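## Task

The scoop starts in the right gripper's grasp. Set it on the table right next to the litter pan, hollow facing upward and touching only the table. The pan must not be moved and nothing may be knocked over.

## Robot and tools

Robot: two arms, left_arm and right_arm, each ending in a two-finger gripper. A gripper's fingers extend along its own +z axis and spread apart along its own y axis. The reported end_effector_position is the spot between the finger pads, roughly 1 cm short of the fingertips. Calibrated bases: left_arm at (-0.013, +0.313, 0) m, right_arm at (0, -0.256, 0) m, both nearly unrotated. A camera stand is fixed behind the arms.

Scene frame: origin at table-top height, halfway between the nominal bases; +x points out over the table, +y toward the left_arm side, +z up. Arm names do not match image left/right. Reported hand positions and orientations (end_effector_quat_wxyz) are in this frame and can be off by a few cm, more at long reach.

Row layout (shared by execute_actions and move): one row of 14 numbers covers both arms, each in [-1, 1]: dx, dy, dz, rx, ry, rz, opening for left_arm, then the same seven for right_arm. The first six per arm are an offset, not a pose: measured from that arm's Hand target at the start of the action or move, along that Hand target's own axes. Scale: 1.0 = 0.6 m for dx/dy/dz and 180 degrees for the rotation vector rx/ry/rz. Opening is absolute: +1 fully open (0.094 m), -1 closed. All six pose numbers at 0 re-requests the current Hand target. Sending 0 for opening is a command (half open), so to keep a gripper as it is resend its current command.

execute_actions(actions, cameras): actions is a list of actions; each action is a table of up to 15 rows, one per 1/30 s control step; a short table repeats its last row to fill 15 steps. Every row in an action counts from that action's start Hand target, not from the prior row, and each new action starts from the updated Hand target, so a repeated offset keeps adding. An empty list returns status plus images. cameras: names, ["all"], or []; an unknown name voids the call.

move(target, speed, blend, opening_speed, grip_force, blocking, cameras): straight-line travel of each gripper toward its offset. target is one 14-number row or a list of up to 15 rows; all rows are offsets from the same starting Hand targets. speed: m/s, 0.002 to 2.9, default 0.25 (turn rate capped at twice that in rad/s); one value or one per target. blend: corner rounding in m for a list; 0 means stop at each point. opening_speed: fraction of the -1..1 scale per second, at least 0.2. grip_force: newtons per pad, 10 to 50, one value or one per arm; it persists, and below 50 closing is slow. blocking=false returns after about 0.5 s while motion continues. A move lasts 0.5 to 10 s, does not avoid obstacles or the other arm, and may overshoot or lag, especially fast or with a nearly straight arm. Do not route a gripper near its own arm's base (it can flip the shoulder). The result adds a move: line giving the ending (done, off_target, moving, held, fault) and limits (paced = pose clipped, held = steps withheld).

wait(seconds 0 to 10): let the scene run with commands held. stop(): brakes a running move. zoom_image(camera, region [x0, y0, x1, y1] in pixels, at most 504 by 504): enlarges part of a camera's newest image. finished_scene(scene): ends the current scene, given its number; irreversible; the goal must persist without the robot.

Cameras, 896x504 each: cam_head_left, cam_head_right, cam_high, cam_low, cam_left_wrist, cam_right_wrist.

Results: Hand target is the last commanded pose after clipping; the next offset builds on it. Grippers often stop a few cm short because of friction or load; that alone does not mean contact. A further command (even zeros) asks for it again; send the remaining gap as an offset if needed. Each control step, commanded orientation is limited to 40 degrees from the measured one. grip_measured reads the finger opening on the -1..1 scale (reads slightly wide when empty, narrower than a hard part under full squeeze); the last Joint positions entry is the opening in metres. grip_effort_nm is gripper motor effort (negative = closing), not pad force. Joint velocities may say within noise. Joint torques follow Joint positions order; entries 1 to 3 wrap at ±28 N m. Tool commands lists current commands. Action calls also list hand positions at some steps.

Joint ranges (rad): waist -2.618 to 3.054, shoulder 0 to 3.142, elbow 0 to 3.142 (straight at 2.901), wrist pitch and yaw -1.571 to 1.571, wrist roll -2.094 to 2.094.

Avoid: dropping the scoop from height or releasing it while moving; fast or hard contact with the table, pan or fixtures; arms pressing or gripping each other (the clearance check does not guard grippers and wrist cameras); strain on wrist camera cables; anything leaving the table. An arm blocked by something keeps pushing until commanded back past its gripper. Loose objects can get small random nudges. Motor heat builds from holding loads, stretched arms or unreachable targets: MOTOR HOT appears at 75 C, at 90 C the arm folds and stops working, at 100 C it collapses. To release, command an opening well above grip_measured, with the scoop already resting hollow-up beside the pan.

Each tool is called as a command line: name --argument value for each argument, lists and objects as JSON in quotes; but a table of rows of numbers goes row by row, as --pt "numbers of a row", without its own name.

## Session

execute_actions --actions '[]' --cameras '["cam_high", "cam_low", "cam_right_wrist"]'

Scene clock: 0.00 s.
left_arm: end_effector_position=(+0.3619, +0.3581, +0.4821) grip_measured=+1.000 grip_effort_nm=n/a end_effector_quat_wxyz=(+0.724, +0.128, +0.648, +0.199) | right_arm: end_effector_position=(+0.3702, -0.4982, +0.2771) grip_measured=-0.594 grip_effort_nm=n/a end_effector_quat_wxyz=(+0.298, -0.516, +0.633, -0.494)
Joint positions: left_arm=[0.166 1.088 1.247 -0.032 0.085 0.452 0.094] | right_arm=[-0.725 1.352 1.058 -0.071 -0.357 -1.845 0.019]
Joint velocities: within noise
Joint torques (N m): no reading
Heat: left arm: 35 °C; right arm: 36 °C.
Hand target: left_arm +0.3571, +0.3574, +0.4921; +0.732, +0.125, +0.639, +0.200 | right_arm +0.3713, -0.4973, +0.2975; +0.307, -0.509, +0.620, -0.512
Tool commands: left_gripper/opening=+1.0 right_gripper/opening=-0.980928
Images, in order (width x height): cam_high 896x504, cam_low 896x504, cam_right_wrist 896x504.

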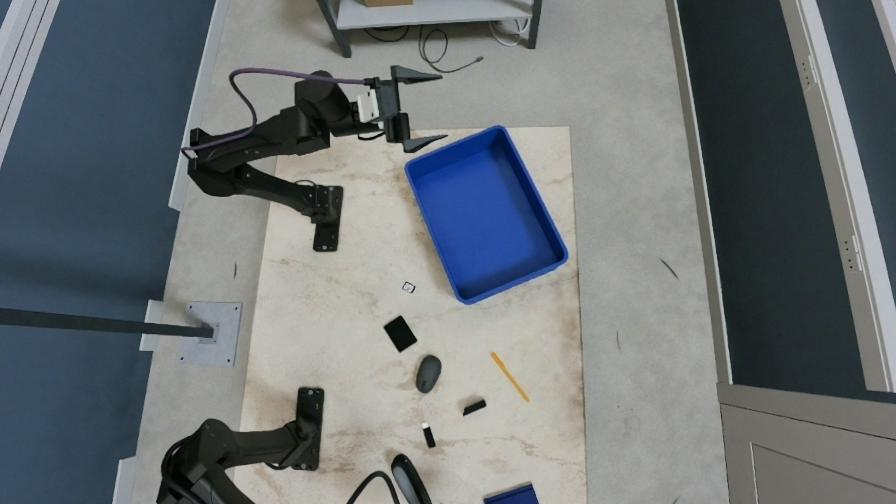

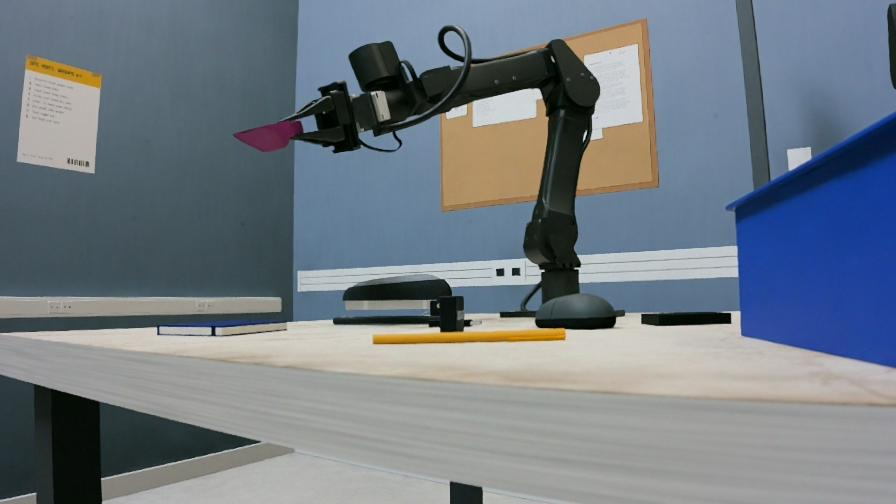

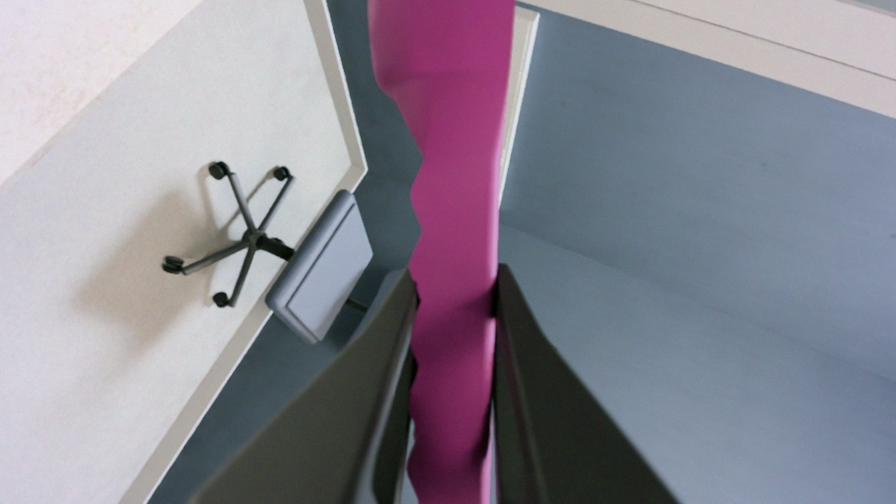

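zoom_image --camera "cam_low" --region '[220, 70, 420, 180]'

execute_actions --actions '[]' --cameras '["cam_head_left", "cam_head_right"]'

Scaled by 2.520.

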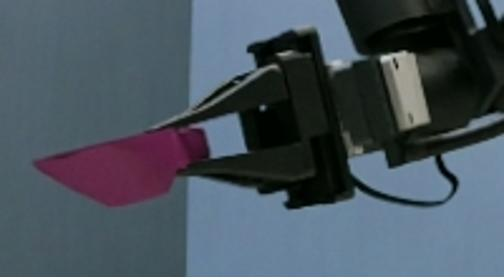

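Scene clock: 12.07 s.
left_arm: end_effector_position=(+0.3619, +0.3581, +0.4821) grip_measured=+1.000 grip_effort_nm=0.00 end_effector_quat_wxyz=(+0.724, +0.128, +0.648, +0.199) | right_arm: end_effector_position=(+0.3702, -0.4982, +0.2771) grip_measured=-0.594 grip_effort_nm=-1.03 end_effector_quat_wxyz=(+0.298, -0.516, +0.633, -0.494)
Joint positions: left_arm=[0.166 1.088 1.247 -0.032 0.085 0.452 0.094] | right_arm=[-0.725 1.352 1.058 -0.071 -0.357 -1.845 0.019]
Joint velocities: within noise
Joint torques (N m): left_arm=[-0.08 -4.12 7.82 1.8 -0.04 -0.08] | right_arm=[0.02 -6.65 8.68 2.09 -0.16 0.1]
Heat: left arm: 36 °C; right arm: 38 °C.
Hand target: left_arm +0.3571, +0.3574, +0.4921; +0.732, +0.125, +0.639, +0.200 | right_arm +0.3713, -0.4973, +0.2975; +0.307, -0.509, +0.620, -0.512
Tool commands: left_gripper/opening=+1.0 right_gripper/opening=-0.980928
Images, in order (width x height): cam_head_left 896x504, cam_head_right 896x504.

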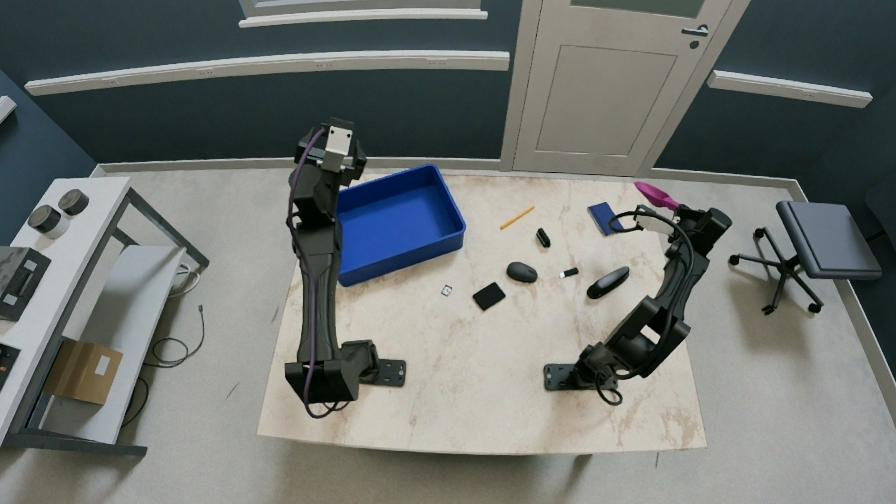

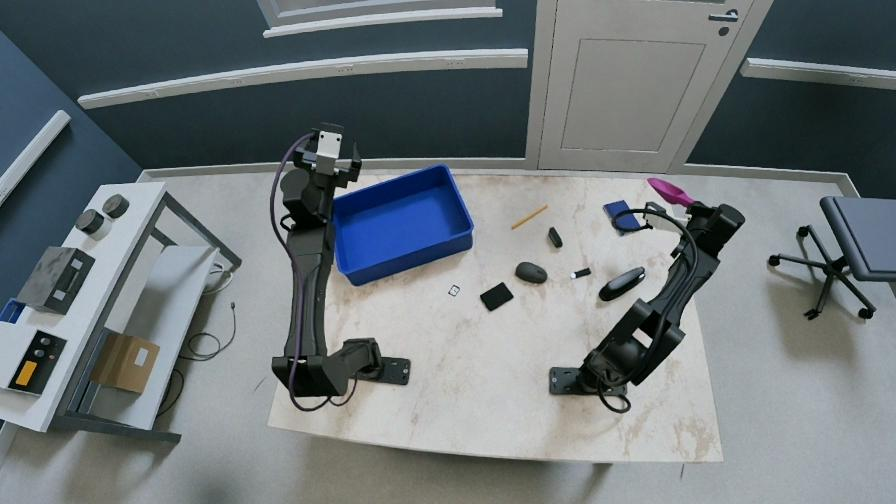

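zoom_image --camera "cam_head_left" --region '[590, 150, 770, 260]'

zoom_image --camera "cam_head_right" --region '[590, 150, 770, 260]'

Scaled by 2.800.

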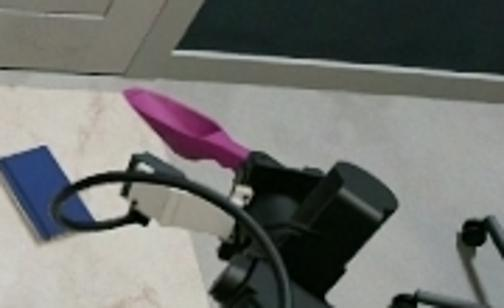

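Scaled by 2.800.

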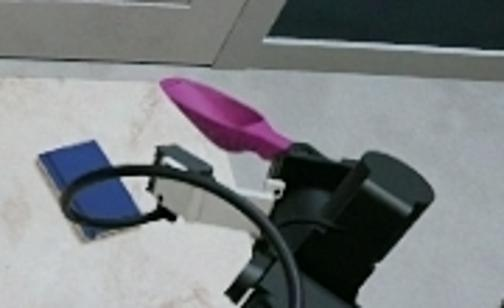

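move --target '[0,0,0,0,0,0,1,-0.9983,0.0735,-0.3970,0.0508,-0.5432,-0.1157,-0.98]' --speed 0.5 --cameras '["cam_high", "cam_low", "cam_right_wrist"]'

zoom_image --camera "cam_high" --region '[370, 180, 530, 300]'

zoom_image --camera "cam_low" --region '[600, 100, 896, 300]'

Scene clock: 209.53 s.
left_arm: end_effector_position=(+0.3619, +0.3581, +0.4821) grip_measured=+1.000 grip_effort_nm=-0.01 end_effector_quat_wxyz=(+0.724, +0.128, +0.648, +0.199) | right_arm: end_effector_position=(+0.3145, +0.1375, +0.2250) grip_measured=-0.594 grip_effort_nm=-1.03 end_effector_quat_wxyz=(-0.599, +0.797, -0.062, +0.039)
Joint positions: left_arm=[0.166 1.088 1.247 -0.032 0.085 0.452 0.094] | right_arm=[0.65 1.723 1.17 0.165 -0.74 -1.827 0.019]
Joint torques (N m): left_arm=[-0.1 -4.05 7.69 1.79 -0.03 -0.08] | right_arm=[-0.06 -7.06 9.88 1.98 -0.4 0.1]
Heat: left arm: 43 °C; right arm: 44 °C.
Hand target: left_arm +0.3571, +0.3574, +0.4921; +0.732, +0.125, +0.639, +0.200 | right_arm +0.3181, +0.1440, +0.2397; -0.614, +0.786, -0.050, +0.039
Off the commanded pose: left_arm 0.011 m, 2 deg | right_arm 0.016 m, 3 deg.
move: off_target (left_arm, right_arm)
Images, in order (width x height): cam_high 896x504, cam_low 896x504, cam_right_wrist 896x504.

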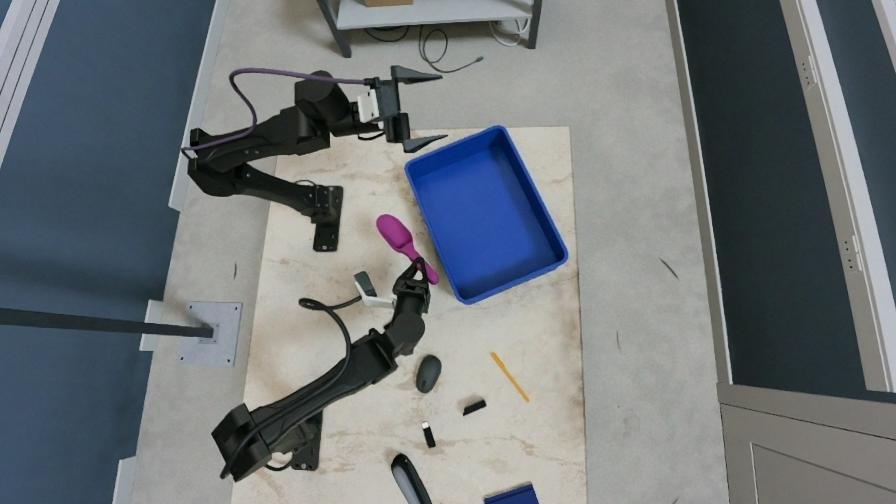

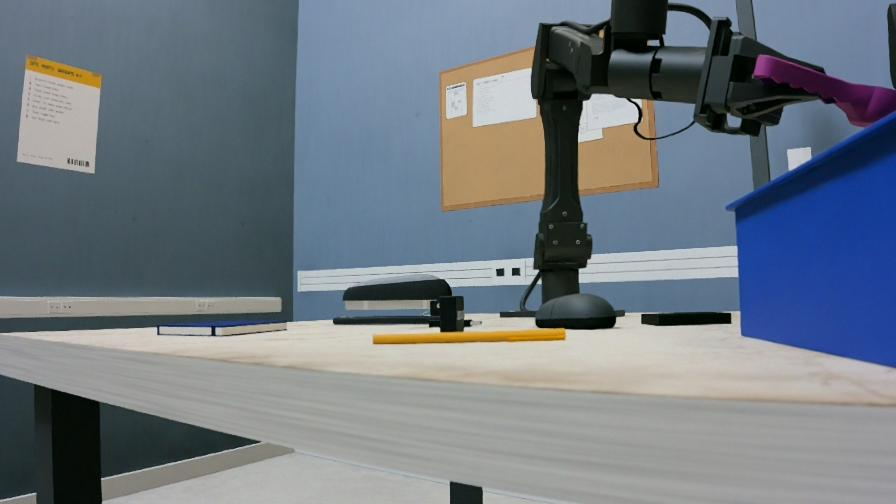

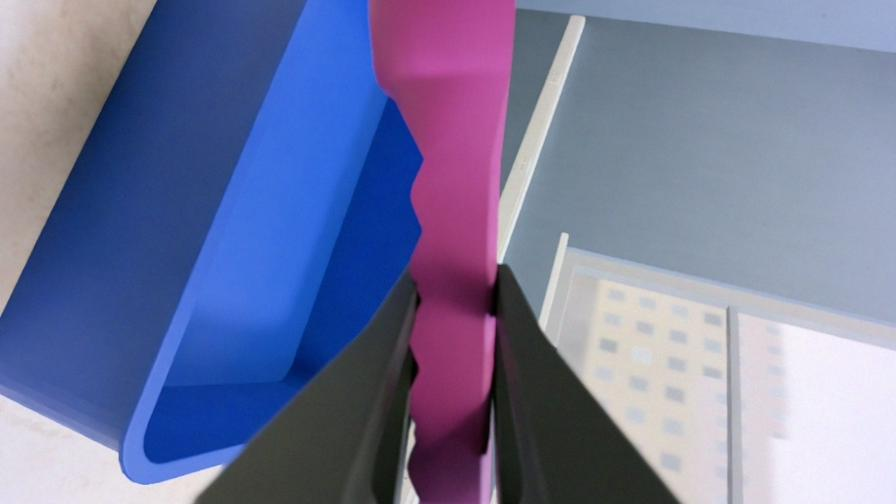

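Scaled by 3.150.

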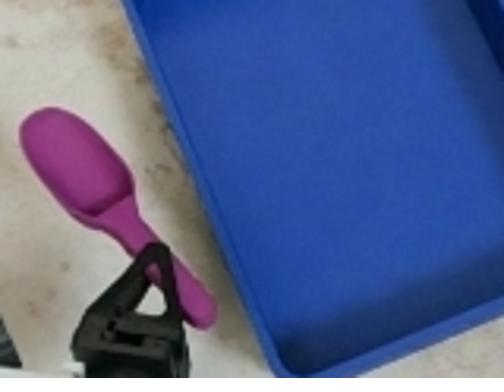

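Scaled by 1.703.

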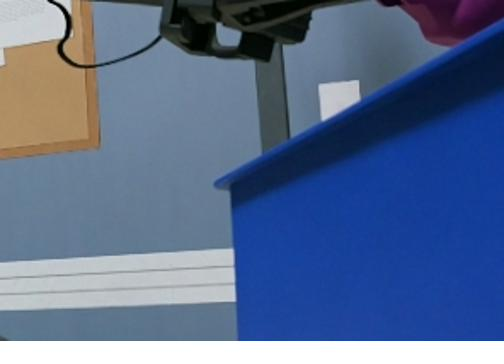

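move --target '[0,0,0,0,0,0,1,-0.00105,0.0598,0.0356,-0.01659,0.09479,0.02629,-0.98]' --speed 0.3 --cameras '["cam_high"]'

zoom_image --camera "cam_high" --region '[370, 180, 530, 300]'

Scene clock: 307.87 s.
left_arm: end_effector_position=(+0.3619, +0.3581, +0.4821) grip_measured=+1.000 grip_effort_nm=0.00 end_effector_quat_wxyz=(+0.724, +0.128, +0.648, +0.199) | right_arm: end_effector_position=(+0.3196, +0.1523, +0.1883) grip_measured=-0.594 grip_effort_nm=-1.03 end_effector_quat_wxyz=(-0.564, +0.797, -0.174, +0.130)
Joint positions: left_arm=[0.166 1.088 1.247 -0.032 0.085 0.452 0.094] | right_arm=[0.797 1.723 1.044 0.325 -0.313 -1.697 0.019]
Joint torques (N m): left_arm=[-0.05 -4.14 7.73 1.81 -0.04 -0.07] | right_arm=[0.34 -8.7 6.8 2.27 -0.12 0.23]
Heat: left arm: 44 °C; right arm: 44 °C.
Hand target: left_arm +0.3571, +0.3574, +0.4921; +0.732, +0.125, +0.639, +0.200 | right_arm +0.3191, +0.1560, +0.1997; -0.581, +0.785, -0.174, +0.129
Off the commanded pose: left_arm 0.011 m, 2 deg | right_arm 0.012 m, 2 deg.
move: off_target (left_arm, right_arm)
Images, in order (width x height): cam_high 896x504.

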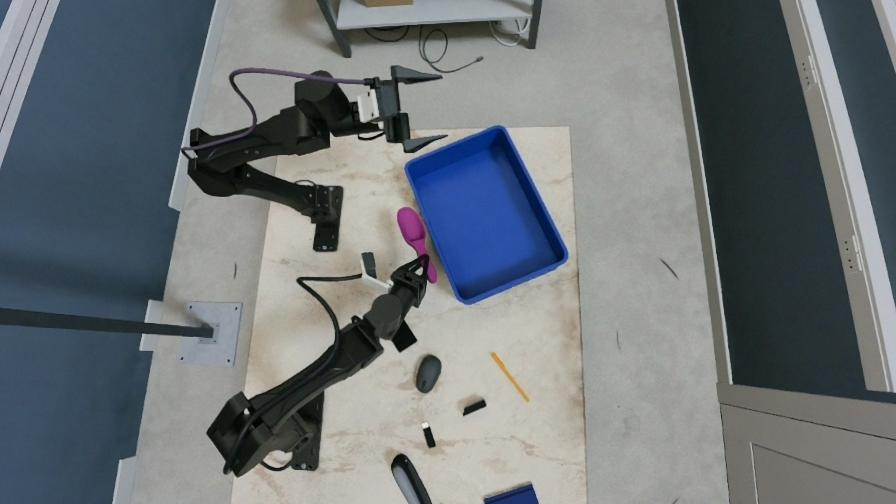

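Scaled by 3.150.

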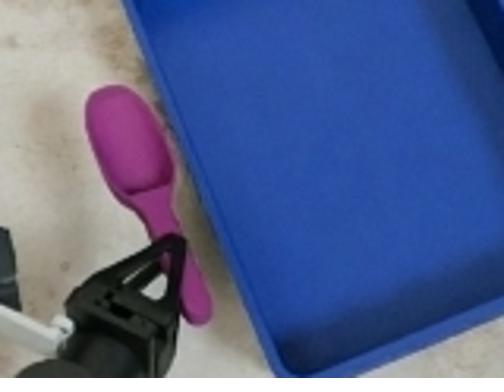

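move --target '[0,0,0,0,0,0,1,0,0.2227,0.0681,0,0,0,-0.98]' --speed 0.12

Scene clock: 363.40 s.
left_arm: end_effector_position=(+0.3619, +0.3581, +0.4821) grip_measured=+1.000 grip_effort_nm=0.00 end_effector_quat_wxyz=(+0.724, +0.128, +0.648, +0.199) | right_arm: end_effector_position=(+0.3202, +0.1524, +0.0596) grip_measured=-0.594 grip_effort_nm=-1.03 end_effector_quat_wxyz=(-0.571, +0.791, -0.172, +0.135)
Joint positions: left_arm=[0.166 1.088 1.247 -0.032 0.085 0.452 0.094] | right_arm=[0.797 2.078 0.85 0.895 -0.311 -1.696 0.019]
Joint torques (N m): left_arm=[-0.06 -4.07 7.8 1.77 -0.03 -0.07] | right_arm=[0.36 -7.9 4.92 2.26 -0.13 0.22]
Heat: left arm: 45 °C; right arm: 46 °C.
Hand target: left_arm +0.3571, +0.3574, +0.4921; +0.732, +0.125, +0.639, +0.200 | right_arm +0.3192, +0.1561, +0.0602; -0.581, +0.785, -0.174, +0.129
Off the commanded pose: left_arm 0.011 m, 2 deg | right_arm 0.004 m, 2 deg.
move: off_target (left_arm)

move --pt "0 0 0 0 0 0 1 0 0 0 0 0 0 -0.42" --pt "0 0 0 0 0 0 1 0 0.0478 0.0146 0 0 0 -0.42" --speed 0.1 --opening_speed 0.5 --cameras '["cam_low", "cam_high", "cam_head_right"]'

zoom_image --camera "cam_low" --region '[270, 150, 470, 262]'

Scene clock: 375.40 s.
left_arm: end_effector_position=(+0.3619, +0.3581, +0.4821) grip_measured=+1.000 grip_effort_nm=-0.01 end_effector_quat_wxyz=(+0.724, +0.128, +0.648, +0.199) | right_arm: end_effector_position=(+0.3214, +0.1536, +0.0341) grip_measured=-0.421 grip_effort_nm=0.07 end_effector_quat_wxyz=(-0.576, +0.788, -0.170, +0.138)
Joint positions: left_arm=[0.166 1.088 1.247 -0.032 0.085 0.452 0.094] | right_arm=[0.797 2.185 0.85 1.017 -0.311 -1.695 0.027]
Joint torques (N m): left_arm=[-0.05 -4.05 7.73 1.77 -0.04 -0.09] | right_arm=[0.42 -7.87 4.34 2.15 -0.12 0.2]
Heat: left arm: 45 °C; right arm: 47 °C.
Hand target: left_arm +0.3571, +0.3574, +0.4921; +0.732, +0.125, +0.639, +0.200 | right_arm +0.3192, +0.1560, +0.0301; -0.581, +0.785, -0.174, +0.129
Off the commanded pose: left_arm 0.011 m, 2 deg | right_arm 0.005 m, 1 deg.
move: off_target (left_arm)
Images, in order (width x height): cam_head_right 896x504, cam_high 896x504, cam_low 896x504.

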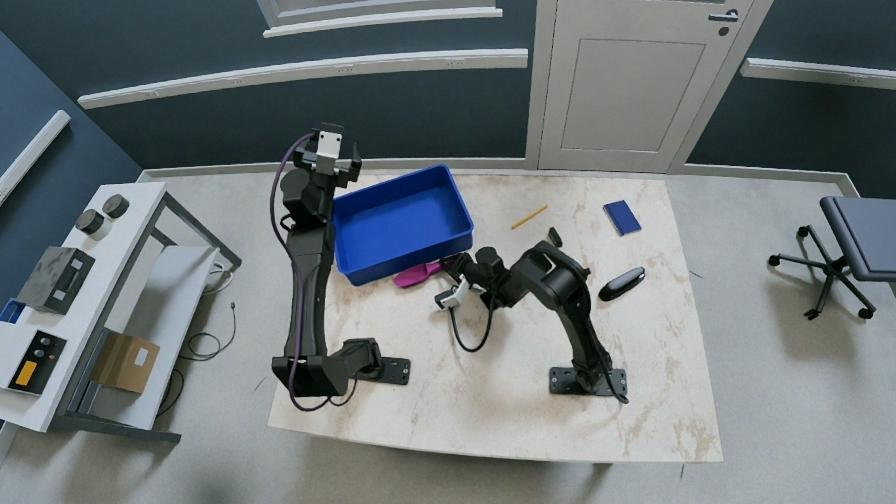

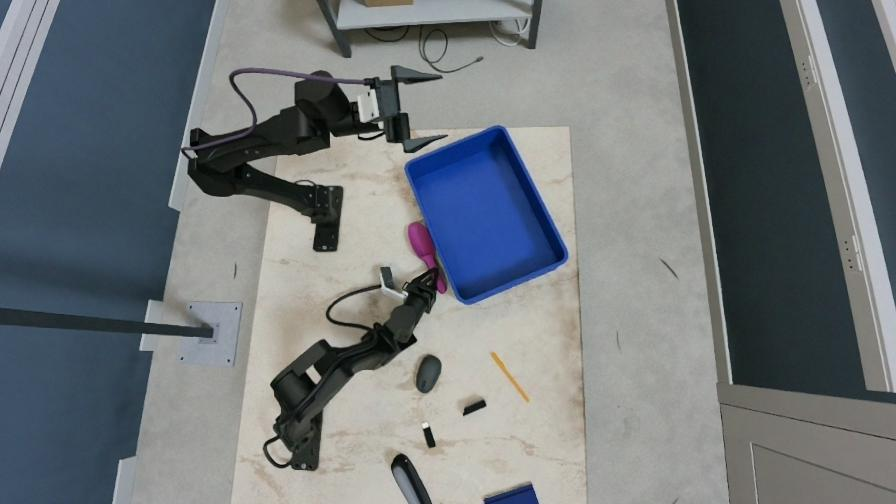

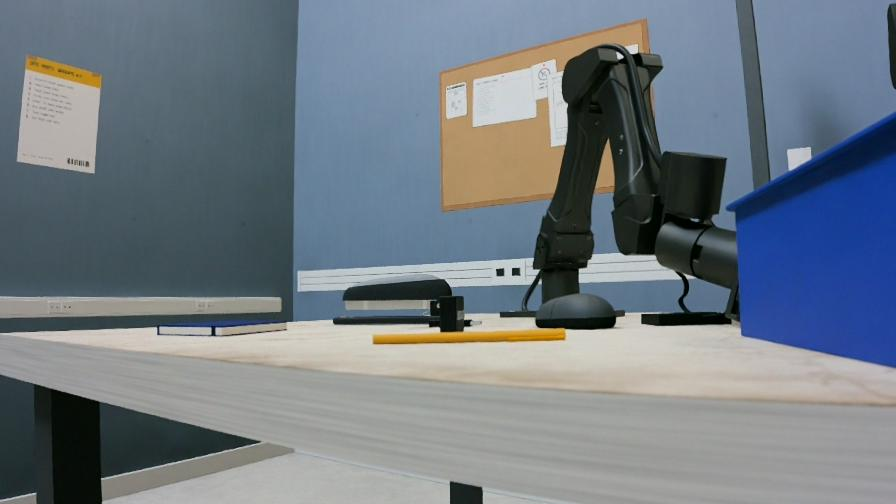

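Scaled by 2.520.

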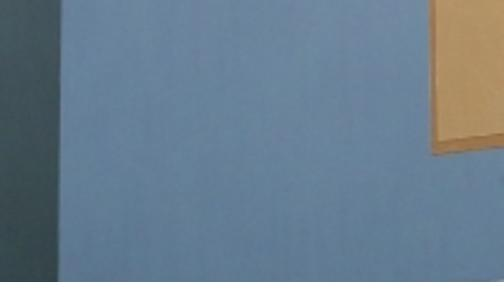

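zoom_image --camera "cam_high" --region '[380, 200, 500, 310]'

zoom_image --camera "cam_head_right" --region '[370, 230, 510, 330]'

Scaled by 4.200.

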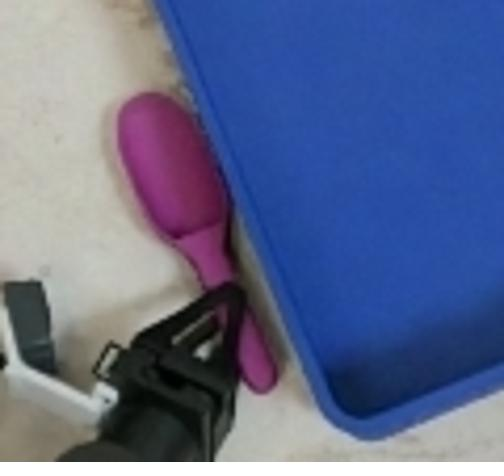

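Scaled by 3.600.

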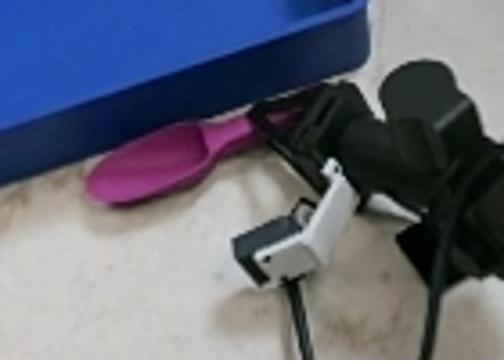

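move --pt "0 0 0 0 0 0 1 0 0.0293 -0.1130 0 0 0 -0.42" --pt "0 0 0 0 0 0 1 0 -0.3117 -0.2347 0 0 0 -0.42" --speed '[0.15,0.4]' --blend '[0.015,0]' --cameras '["cam_high", "cam_head_right"]'

zoom_image --camera "cam_high" --region '[380, 200, 500, 310]'

zoom_image --camera "cam_head_right" --region '[370, 230, 510, 330]'

Scene clock: 404.60 s.
left_arm: end_effector_position=(+0.3619, +0.3581, +0.4821) grip_measured=+1.000 grip_effort_nm=-0.01 end_effector_quat_wxyz=(+0.724, +0.128, +0.648, +0.199) | right_arm: end_effector_position=(+0.2804, +0.0798, +0.2276) grip_measured=-0.421 grip_effort_nm=0.03 end_effector_quat_wxyz=(-0.561, +0.798, -0.182, +0.124)
Joint positions: left_arm=[0.166 1.088 1.247 -0.032 0.085 0.452 0.094] | right_arm=[0.715 1.368 0.877 0.114 -0.389 -1.713 0.027]
Joint torques (N m): left_arm=[-0.03 -4.05 7.75 1.79 -0.03 -0.07] | right_arm=[-0.81 -5.61 10.25 2 -0.26 0.06]
Heat: left arm: 45 °C; right arm: 47 °C.
Hand target: left_arm +0.3571, +0.3574, +0.4921; +0.732, +0.125, +0.639, +0.200 | right_arm +0.2853, +0.0835, +0.2501; -0.581, +0.785, -0.174, +0.129
Off the commanded pose: left_arm 0.011 m, 2 deg | right_arm 0.023 m, 3 deg.
move: off_target (left_arm, right_arm)
Images, in order (width x height): cam_head_right 896x504, cam_high 896x504.

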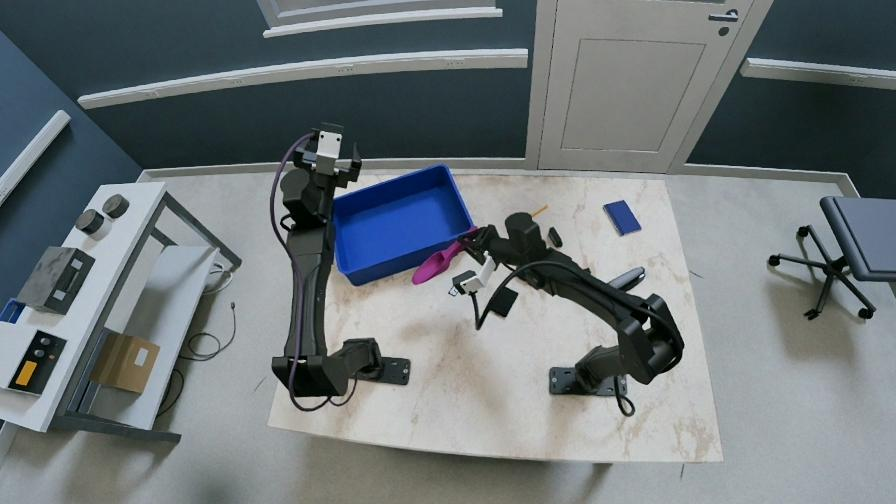

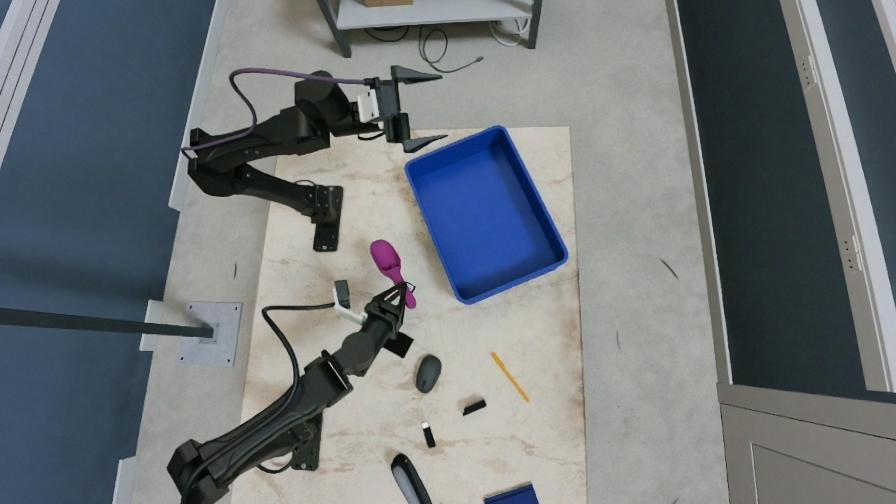

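Scaled by 4.200.

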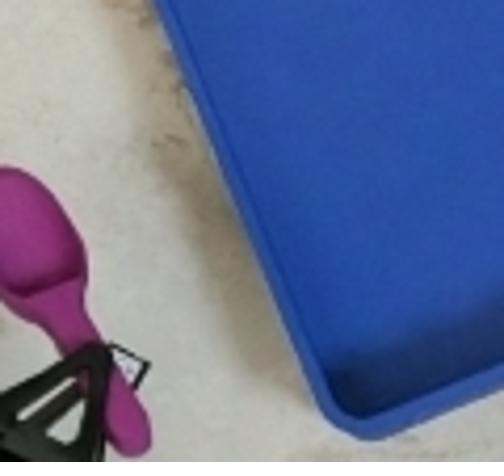

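Scaled by 3.600.

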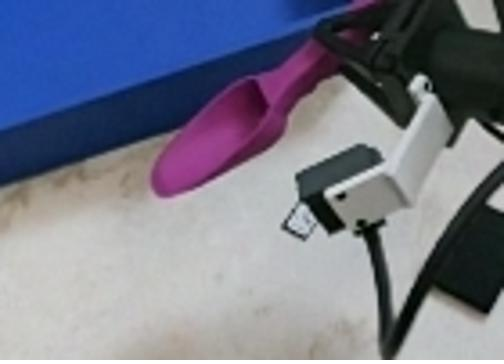

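move --target '[0,0,0,0,0,0,1,0,0,0,0,0,0,-0.98]' --speed 0.1 --opening_speed 0.6 --cameras '["cam_high", "cam_head_right"]'

zoom_image --camera "cam_high" --region '[360, 210, 480, 320]'

zoom_image --camera "cam_head_right" --region '[370, 230, 510, 330]'

Scene clock: 416.17 s.
left_arm: end_effector_position=(+0.3619, +0.3581, +0.4821) grip_measured=+1.000 grip_effort_nm=0.00 end_effector_quat_wxyz=(+0.724, +0.128, +0.648, +0.199) | right_arm: end_effector_position=(+0.2801, +0.0798, +0.2273) grip_measured=-0.568 grip_effort_nm=-1.03 end_effector_quat_wxyz=(-0.561, +0.799, -0.181, +0.123)
Joint positions: left_arm=[0.166 1.088 1.247 -0.032 0.085 0.452 0.094] | right_arm=[0.715 1.368 0.877 0.113 -0.391 -1.714 0.02]
Joint torques (N m): left_arm=[0.03 -4.11 7.8 1.78 -0.06 -0.09] | right_arm=[-0.81 -5.61 10.17 1.99 -0.26 0.07]
Heat: left arm: 45 °C; right arm: 48 °C.
Hand target: left_arm +0.3571, +0.3574, +0.4921; +0.732, +0.125, +0.639, +0.200 | right_arm +0.2853, +0.0835, +0.2501; -0.581, +0.785, -0.174, +0.129
Off the commanded pose: left_arm 0.011 m, 2 deg | right_arm 0.024 m, 3 deg.
move: off_target (left_arm, right_arm)
Images, in order (width x height): cam_head_right 896x504, cam_high 896x504.

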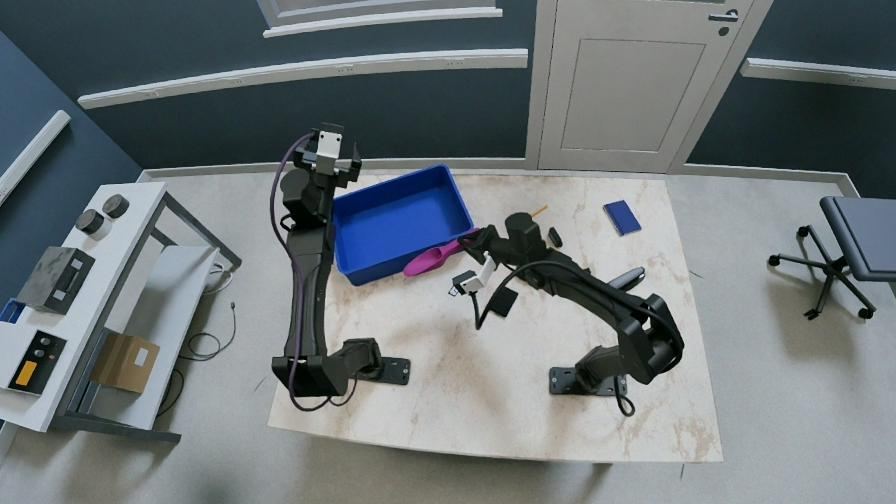

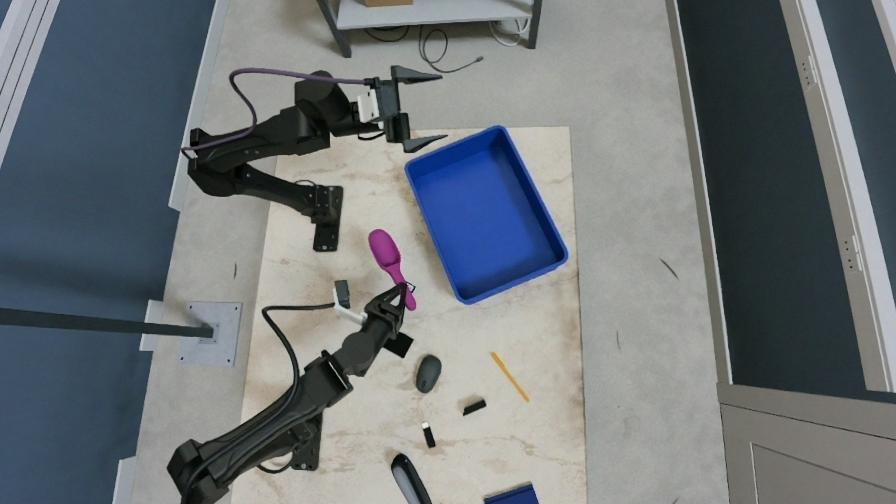

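Scaled by 4.200.

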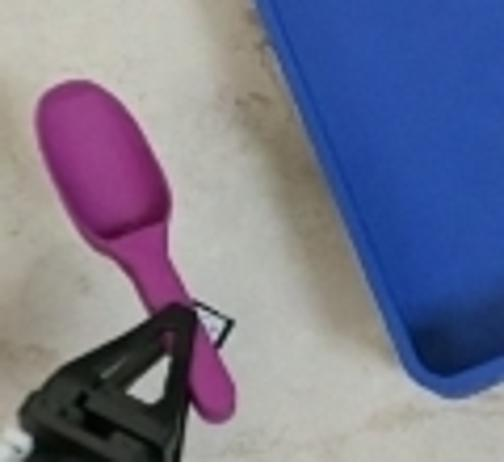

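Scaled by 3.600.

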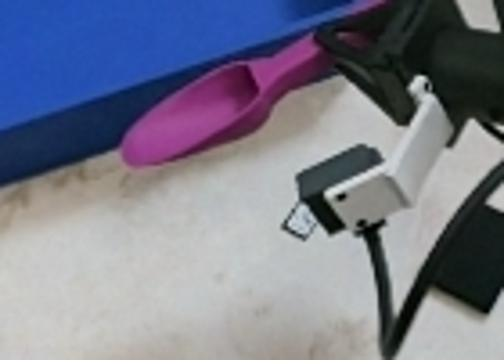

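move --pt "0 0 0 0 0 0 1 -0.0166 0.04625 0.1343 0 0 0 -0.98" --pt "0 0 0 0 0 0 1 -0.0166 0.26907 0.20243 0 0 0 -0.98" --pt "0 0 0 0 0 0 1 -0.0166 0.26907 0.20243 0 0 0 -0.234" --pt "0 0 0 0 0 0 1 -0.0166 0.3121 0.21559 0 0 0 -0.234" --speed '[0.3,0.12,0.12,0.1]' --blend '[0.03,0,0,0]' --opening_speed 0.5 --cameras '["cam_high", "cam_head_right"]'

zoom_image --camera "cam_high" --region '[380, 200, 500, 310]'

zoom_image --camera "cam_head_right" --region '[370, 230, 510, 330]'

Scene clock: 478.73 s.
left_arm: end_effector_position=(+0.3619, +0.3581, +0.4821) grip_measured=+1.000 grip_effort_nm=-0.01 end_effector_quat_wxyz=(+0.724, +0.128, +0.648, +0.199) | right_arm: end_effector_position=(+0.3072, +0.1477, +0.0352) grip_measured=-0.236 grip_effort_nm=0.11 end_effector_quat_wxyz=(-0.574, +0.789, -0.169, +0.138)
Joint positions: left_arm=[0.166 1.088 1.247 -0.032 0.085 0.452 0.094] | right_arm=[0.814 2.151 0.787 1.043 -0.295 -1.691 0.036]
Joint torques (N m): left_arm=[-0.05 -4.04 7.75 1.78 -0.04 -0.07] | right_arm=[0.32 -7.75 4.25 2.17 -0.13 0.23]
Heat: left arm: 46 °C; right arm: 49 °C.
Hand target: left_arm +0.3571, +0.3574, +0.4921; +0.732, +0.125, +0.639, +0.200 | right_arm +0.3056, +0.1502, +0.0332; -0.581, +0.785, -0.174, +0.129
Off the commanded pose: left_arm 0.011 m, 2 deg | right_arm 0.004 m, 1 deg.
move: off_target (left_arm)
Images, in order (width x height): cam_head_right 896x504, cam_high 896x504.

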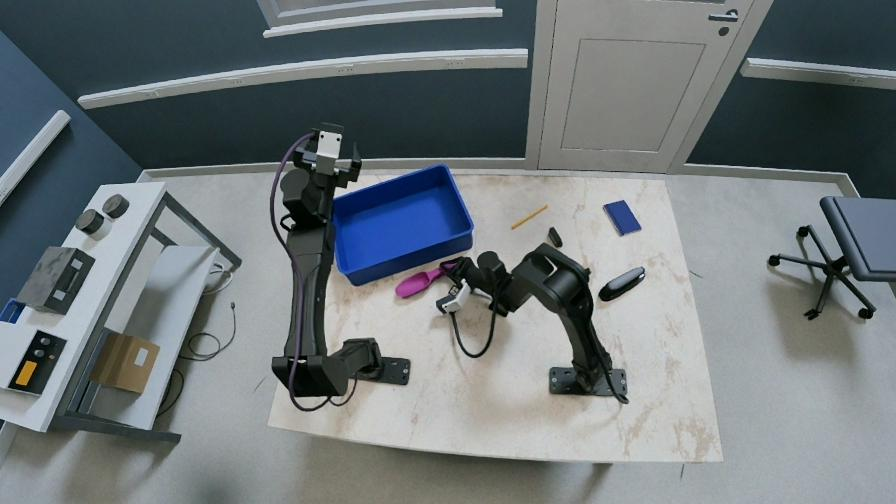

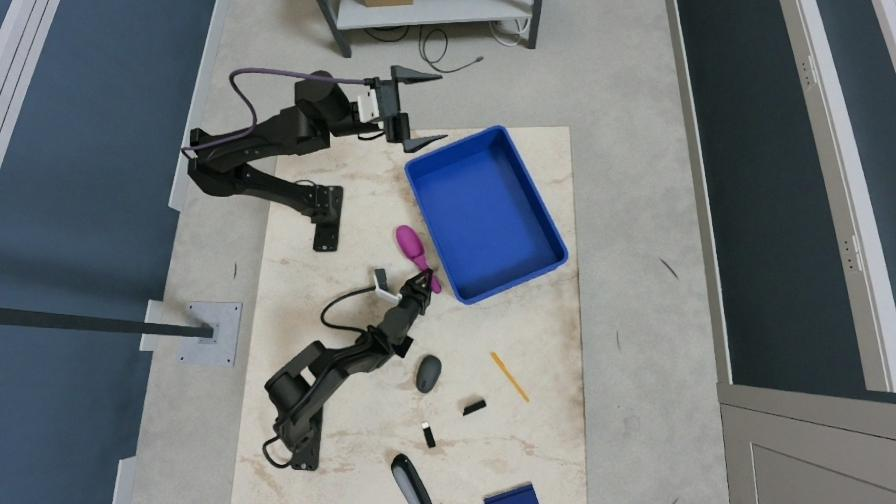

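Scaled by 4.200.

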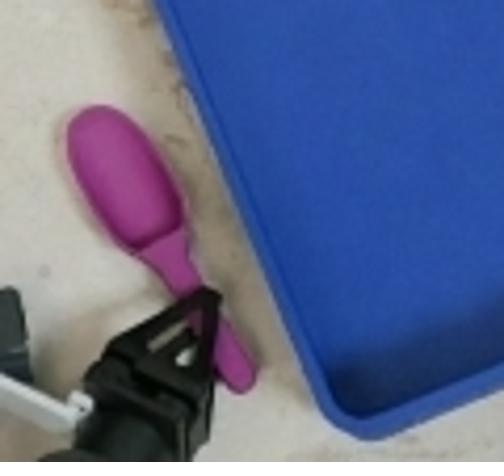

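Scaled by 3.600.

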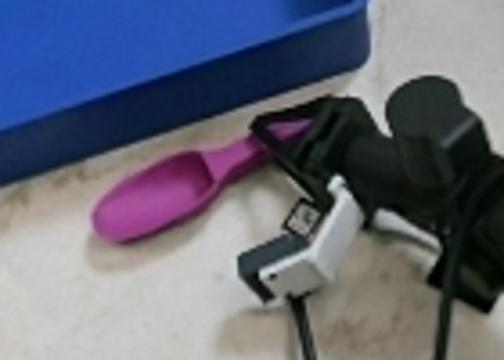

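move --pt "0 0 0 0 0 0 1 0 0 0 0 0 0 -0.5" --pt "0 0 0 0 0 0 1 0.0225 -0.0072 0.0236 0 0 0 -0.5" --pt "0 0 0 0 0 0 1 0.0225 -0.0072 0.0236 0 0 0 -0.234" --pt "0 0 0 0 0 0 1 0.0225 0.0221 -0.0894 0 0 0 -0.234" --pt "0 0 0 0 0 0 1 0.0225 -0.2870 -0.2014 0 0 0 -0.234" --speed '[0.1,0.08,0.1,0.2,0.4]' --blend '[0,0,0,0.015,0]' --opening_speed 0.6 --cameras '["cam_high", "cam_head_right"]'

zoom_image --camera "cam_high" --region '[370, 200, 490, 310]'

zoom_image --camera "cam_head_right" --region '[370, 230, 510, 330]'

Scene clock: 530.60 s.
left_arm: end_effector_position=(+0.3619, +0.3581, +0.4821) grip_measured=+1.000 grip_effort_nm=-0.01 end_effector_quat_wxyz=(+0.724, +0.128, +0.648, +0.199) | right_arm: end_effector_position=(+0.2853, +0.0822, +0.2145) grip_measured=-0.236 grip_effort_nm=0.10 end_effector_quat_wxyz=(-0.566, +0.795, -0.180, +0.126)
Joint positions: left_arm=[0.166 1.088 1.247 -0.032 0.085 0.452 0.094] | right_arm=[0.709 1.404 0.84 0.2 -0.396 -1.713 0.036]
Joint torques (N m): left_arm=[-0.09 -4.08 7.76 1.79 -0.05 -0.07] | right_arm=[-0.83 -5.75 9.95 1.89 -0.26 0.03]
Heat: left arm: 46 °C; right arm: 47 °C.
Hand target: left_arm +0.3571, +0.3574, +0.4921; +0.732, +0.125, +0.639, +0.200 | right_arm +0.2901, +0.0854, +0.2332; -0.581, +0.785, -0.174, +0.129
Off the commanded pose: left_arm 0.011 m, 2 deg | right_arm 0.020 m, 2 deg.
move: off_target (left_arm, right_arm)
Images, in order (width x height): cam_head_right 896x504, cam_high 896x504.

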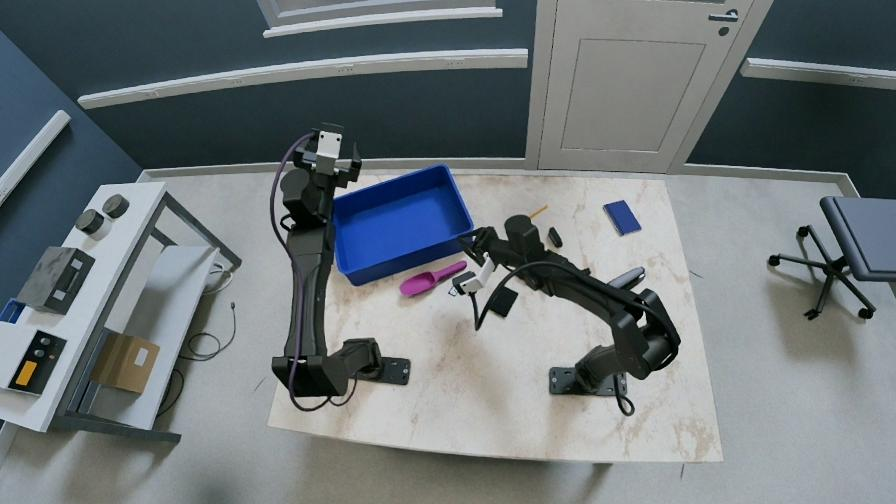

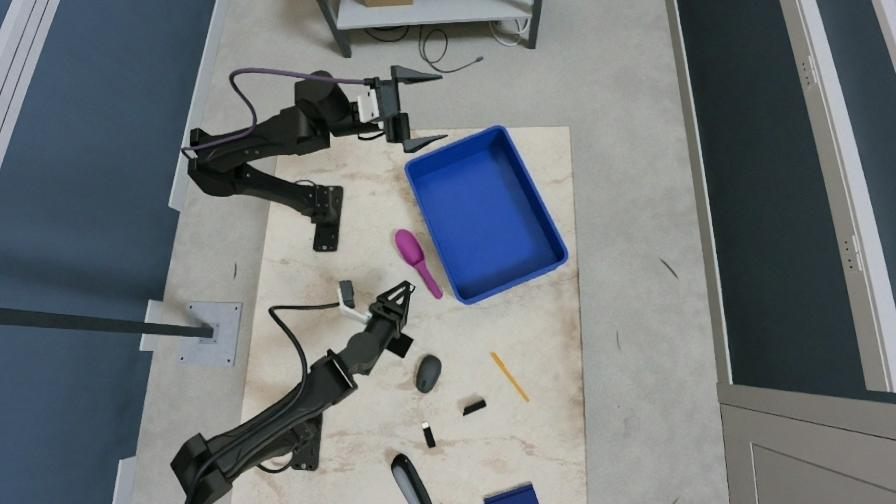

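Scaled by 4.200.

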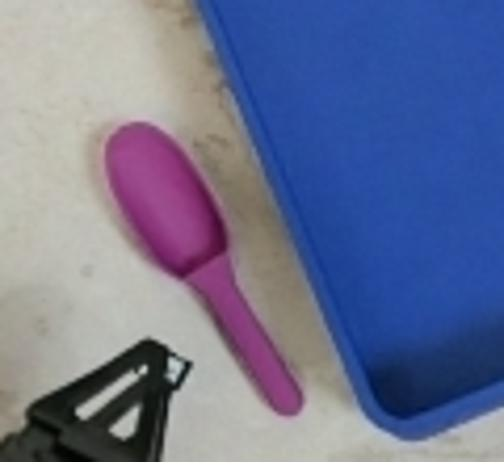

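Scaled by 3.600.

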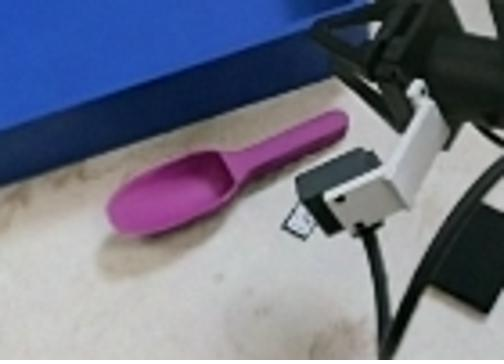

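move --pt "0 0 0 0 0 0 1 -0.1683 0.1080 0.1210 0 0 0 -1" --pt "0 0 0 0 0 0 1 -0.1683 0.2993 0.1795 0 0 0 -1" --pt "0 0 0 0 0 0 1 -0.1221 0.2820 0.2360 0 0 0 -1" --pt "0 0 0 0 0 0 1 -0.1529 0.2935 0.1984 0 0 0 -1" --pt "0 0 0 0 0 0 1 -0.1529 0.0544 0.1253 0 0 0 -1" --speed '[0.3,0.15,0.06,0.15,0.4]' --blend '[0.03,0,0,0.01,0]' --cameras '["cam_high", "cam_head_right"]'

zoom_image --camera "cam_high" --region '[370, 200, 490, 310]'

zoom_image --camera "cam_head_right" --region '[370, 230, 510, 330]'

Scene clock: 684.73 s.
left_arm: end_effector_position=(+0.3619, +0.3581, +0.4821) grip_measured=+1.000 grip_effort_nm=0.00 end_effector_quat_wxyz=(+0.724, +0.128, +0.648, +0.199) | right_arm: end_effector_position=(+0.2330, +0.1760, +0.1654) grip_measured=-0.991 grip_effort_nm=-0.48 end_effector_quat_wxyz=(-0.566, +0.796, -0.171, +0.132)
Joint positions: left_arm=[0.166 1.088 1.247 -0.032 0.085 0.452 0.094] | right_arm=[1.044 1.65 0.845 0.473 -0.081 -1.616 0]
Joint torques (N m): left_arm=[-0.08 -4.07 7.72 1.79 -0.03 -0.07] | right_arm=[0.34 -8.1 7.91 2 -0.03 0.17]
Heat: left arm: 47 °C; right arm: 47 °C.
Hand target: left_arm +0.3571, +0.3574, +0.4921; +0.732, +0.125, +0.639, +0.200 | right_arm +0.2333, +0.1808, +0.1802; -0.581, +0.785, -0.174, +0.129
Off the commanded pose: left_arm 0.011 m, 2 deg | right_arm 0.015 m, 2 deg.
move: off_target (left_arm, right_arm)
Images, in order (width x height): cam_head_right 896x504, cam_high 896x504.

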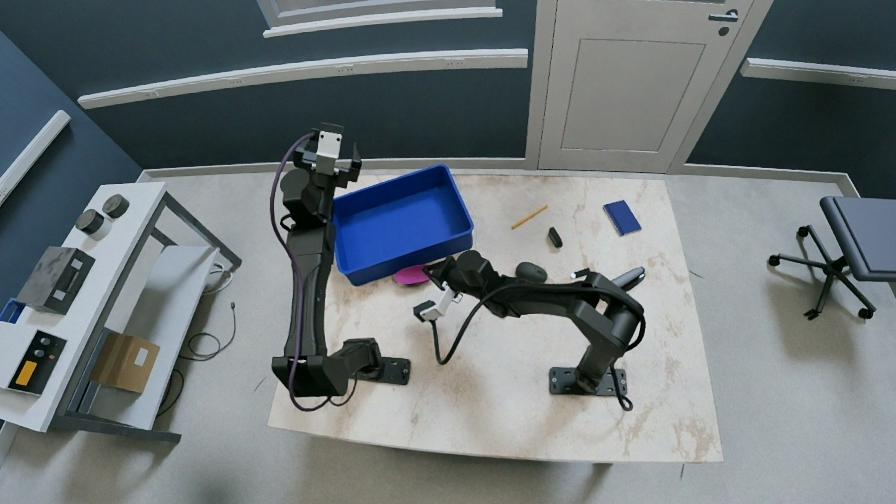

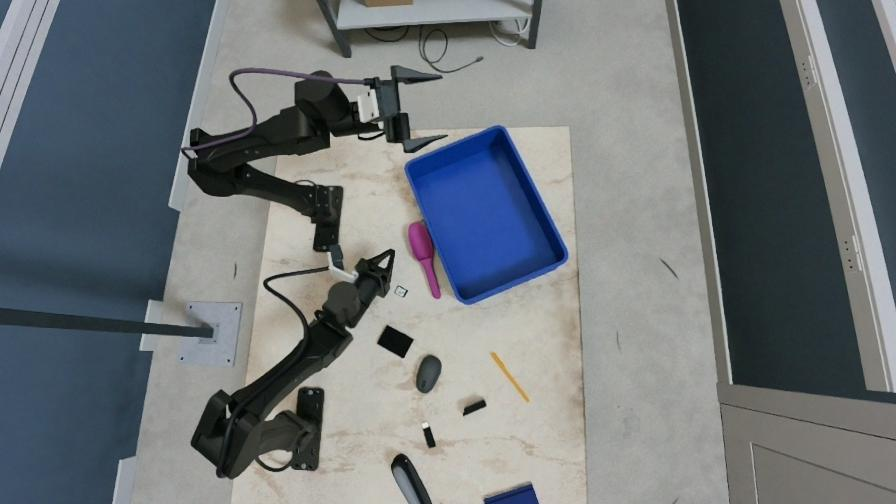

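Scaled by 4.200.

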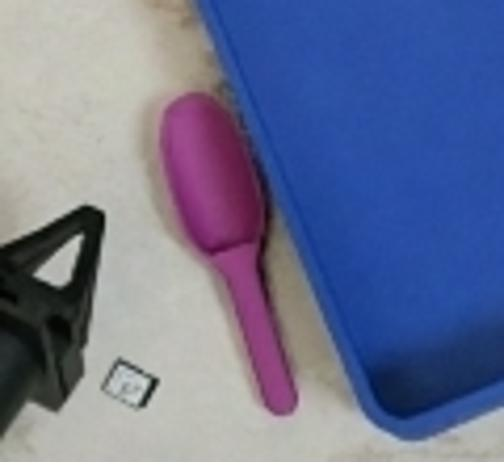

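Scaled by 3.600.

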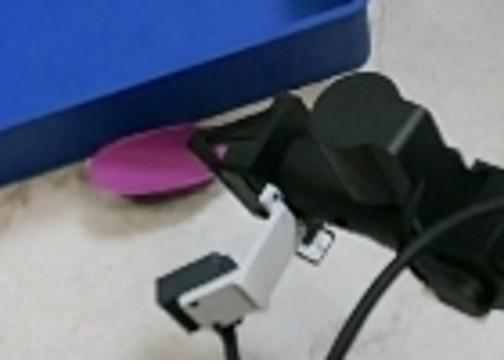

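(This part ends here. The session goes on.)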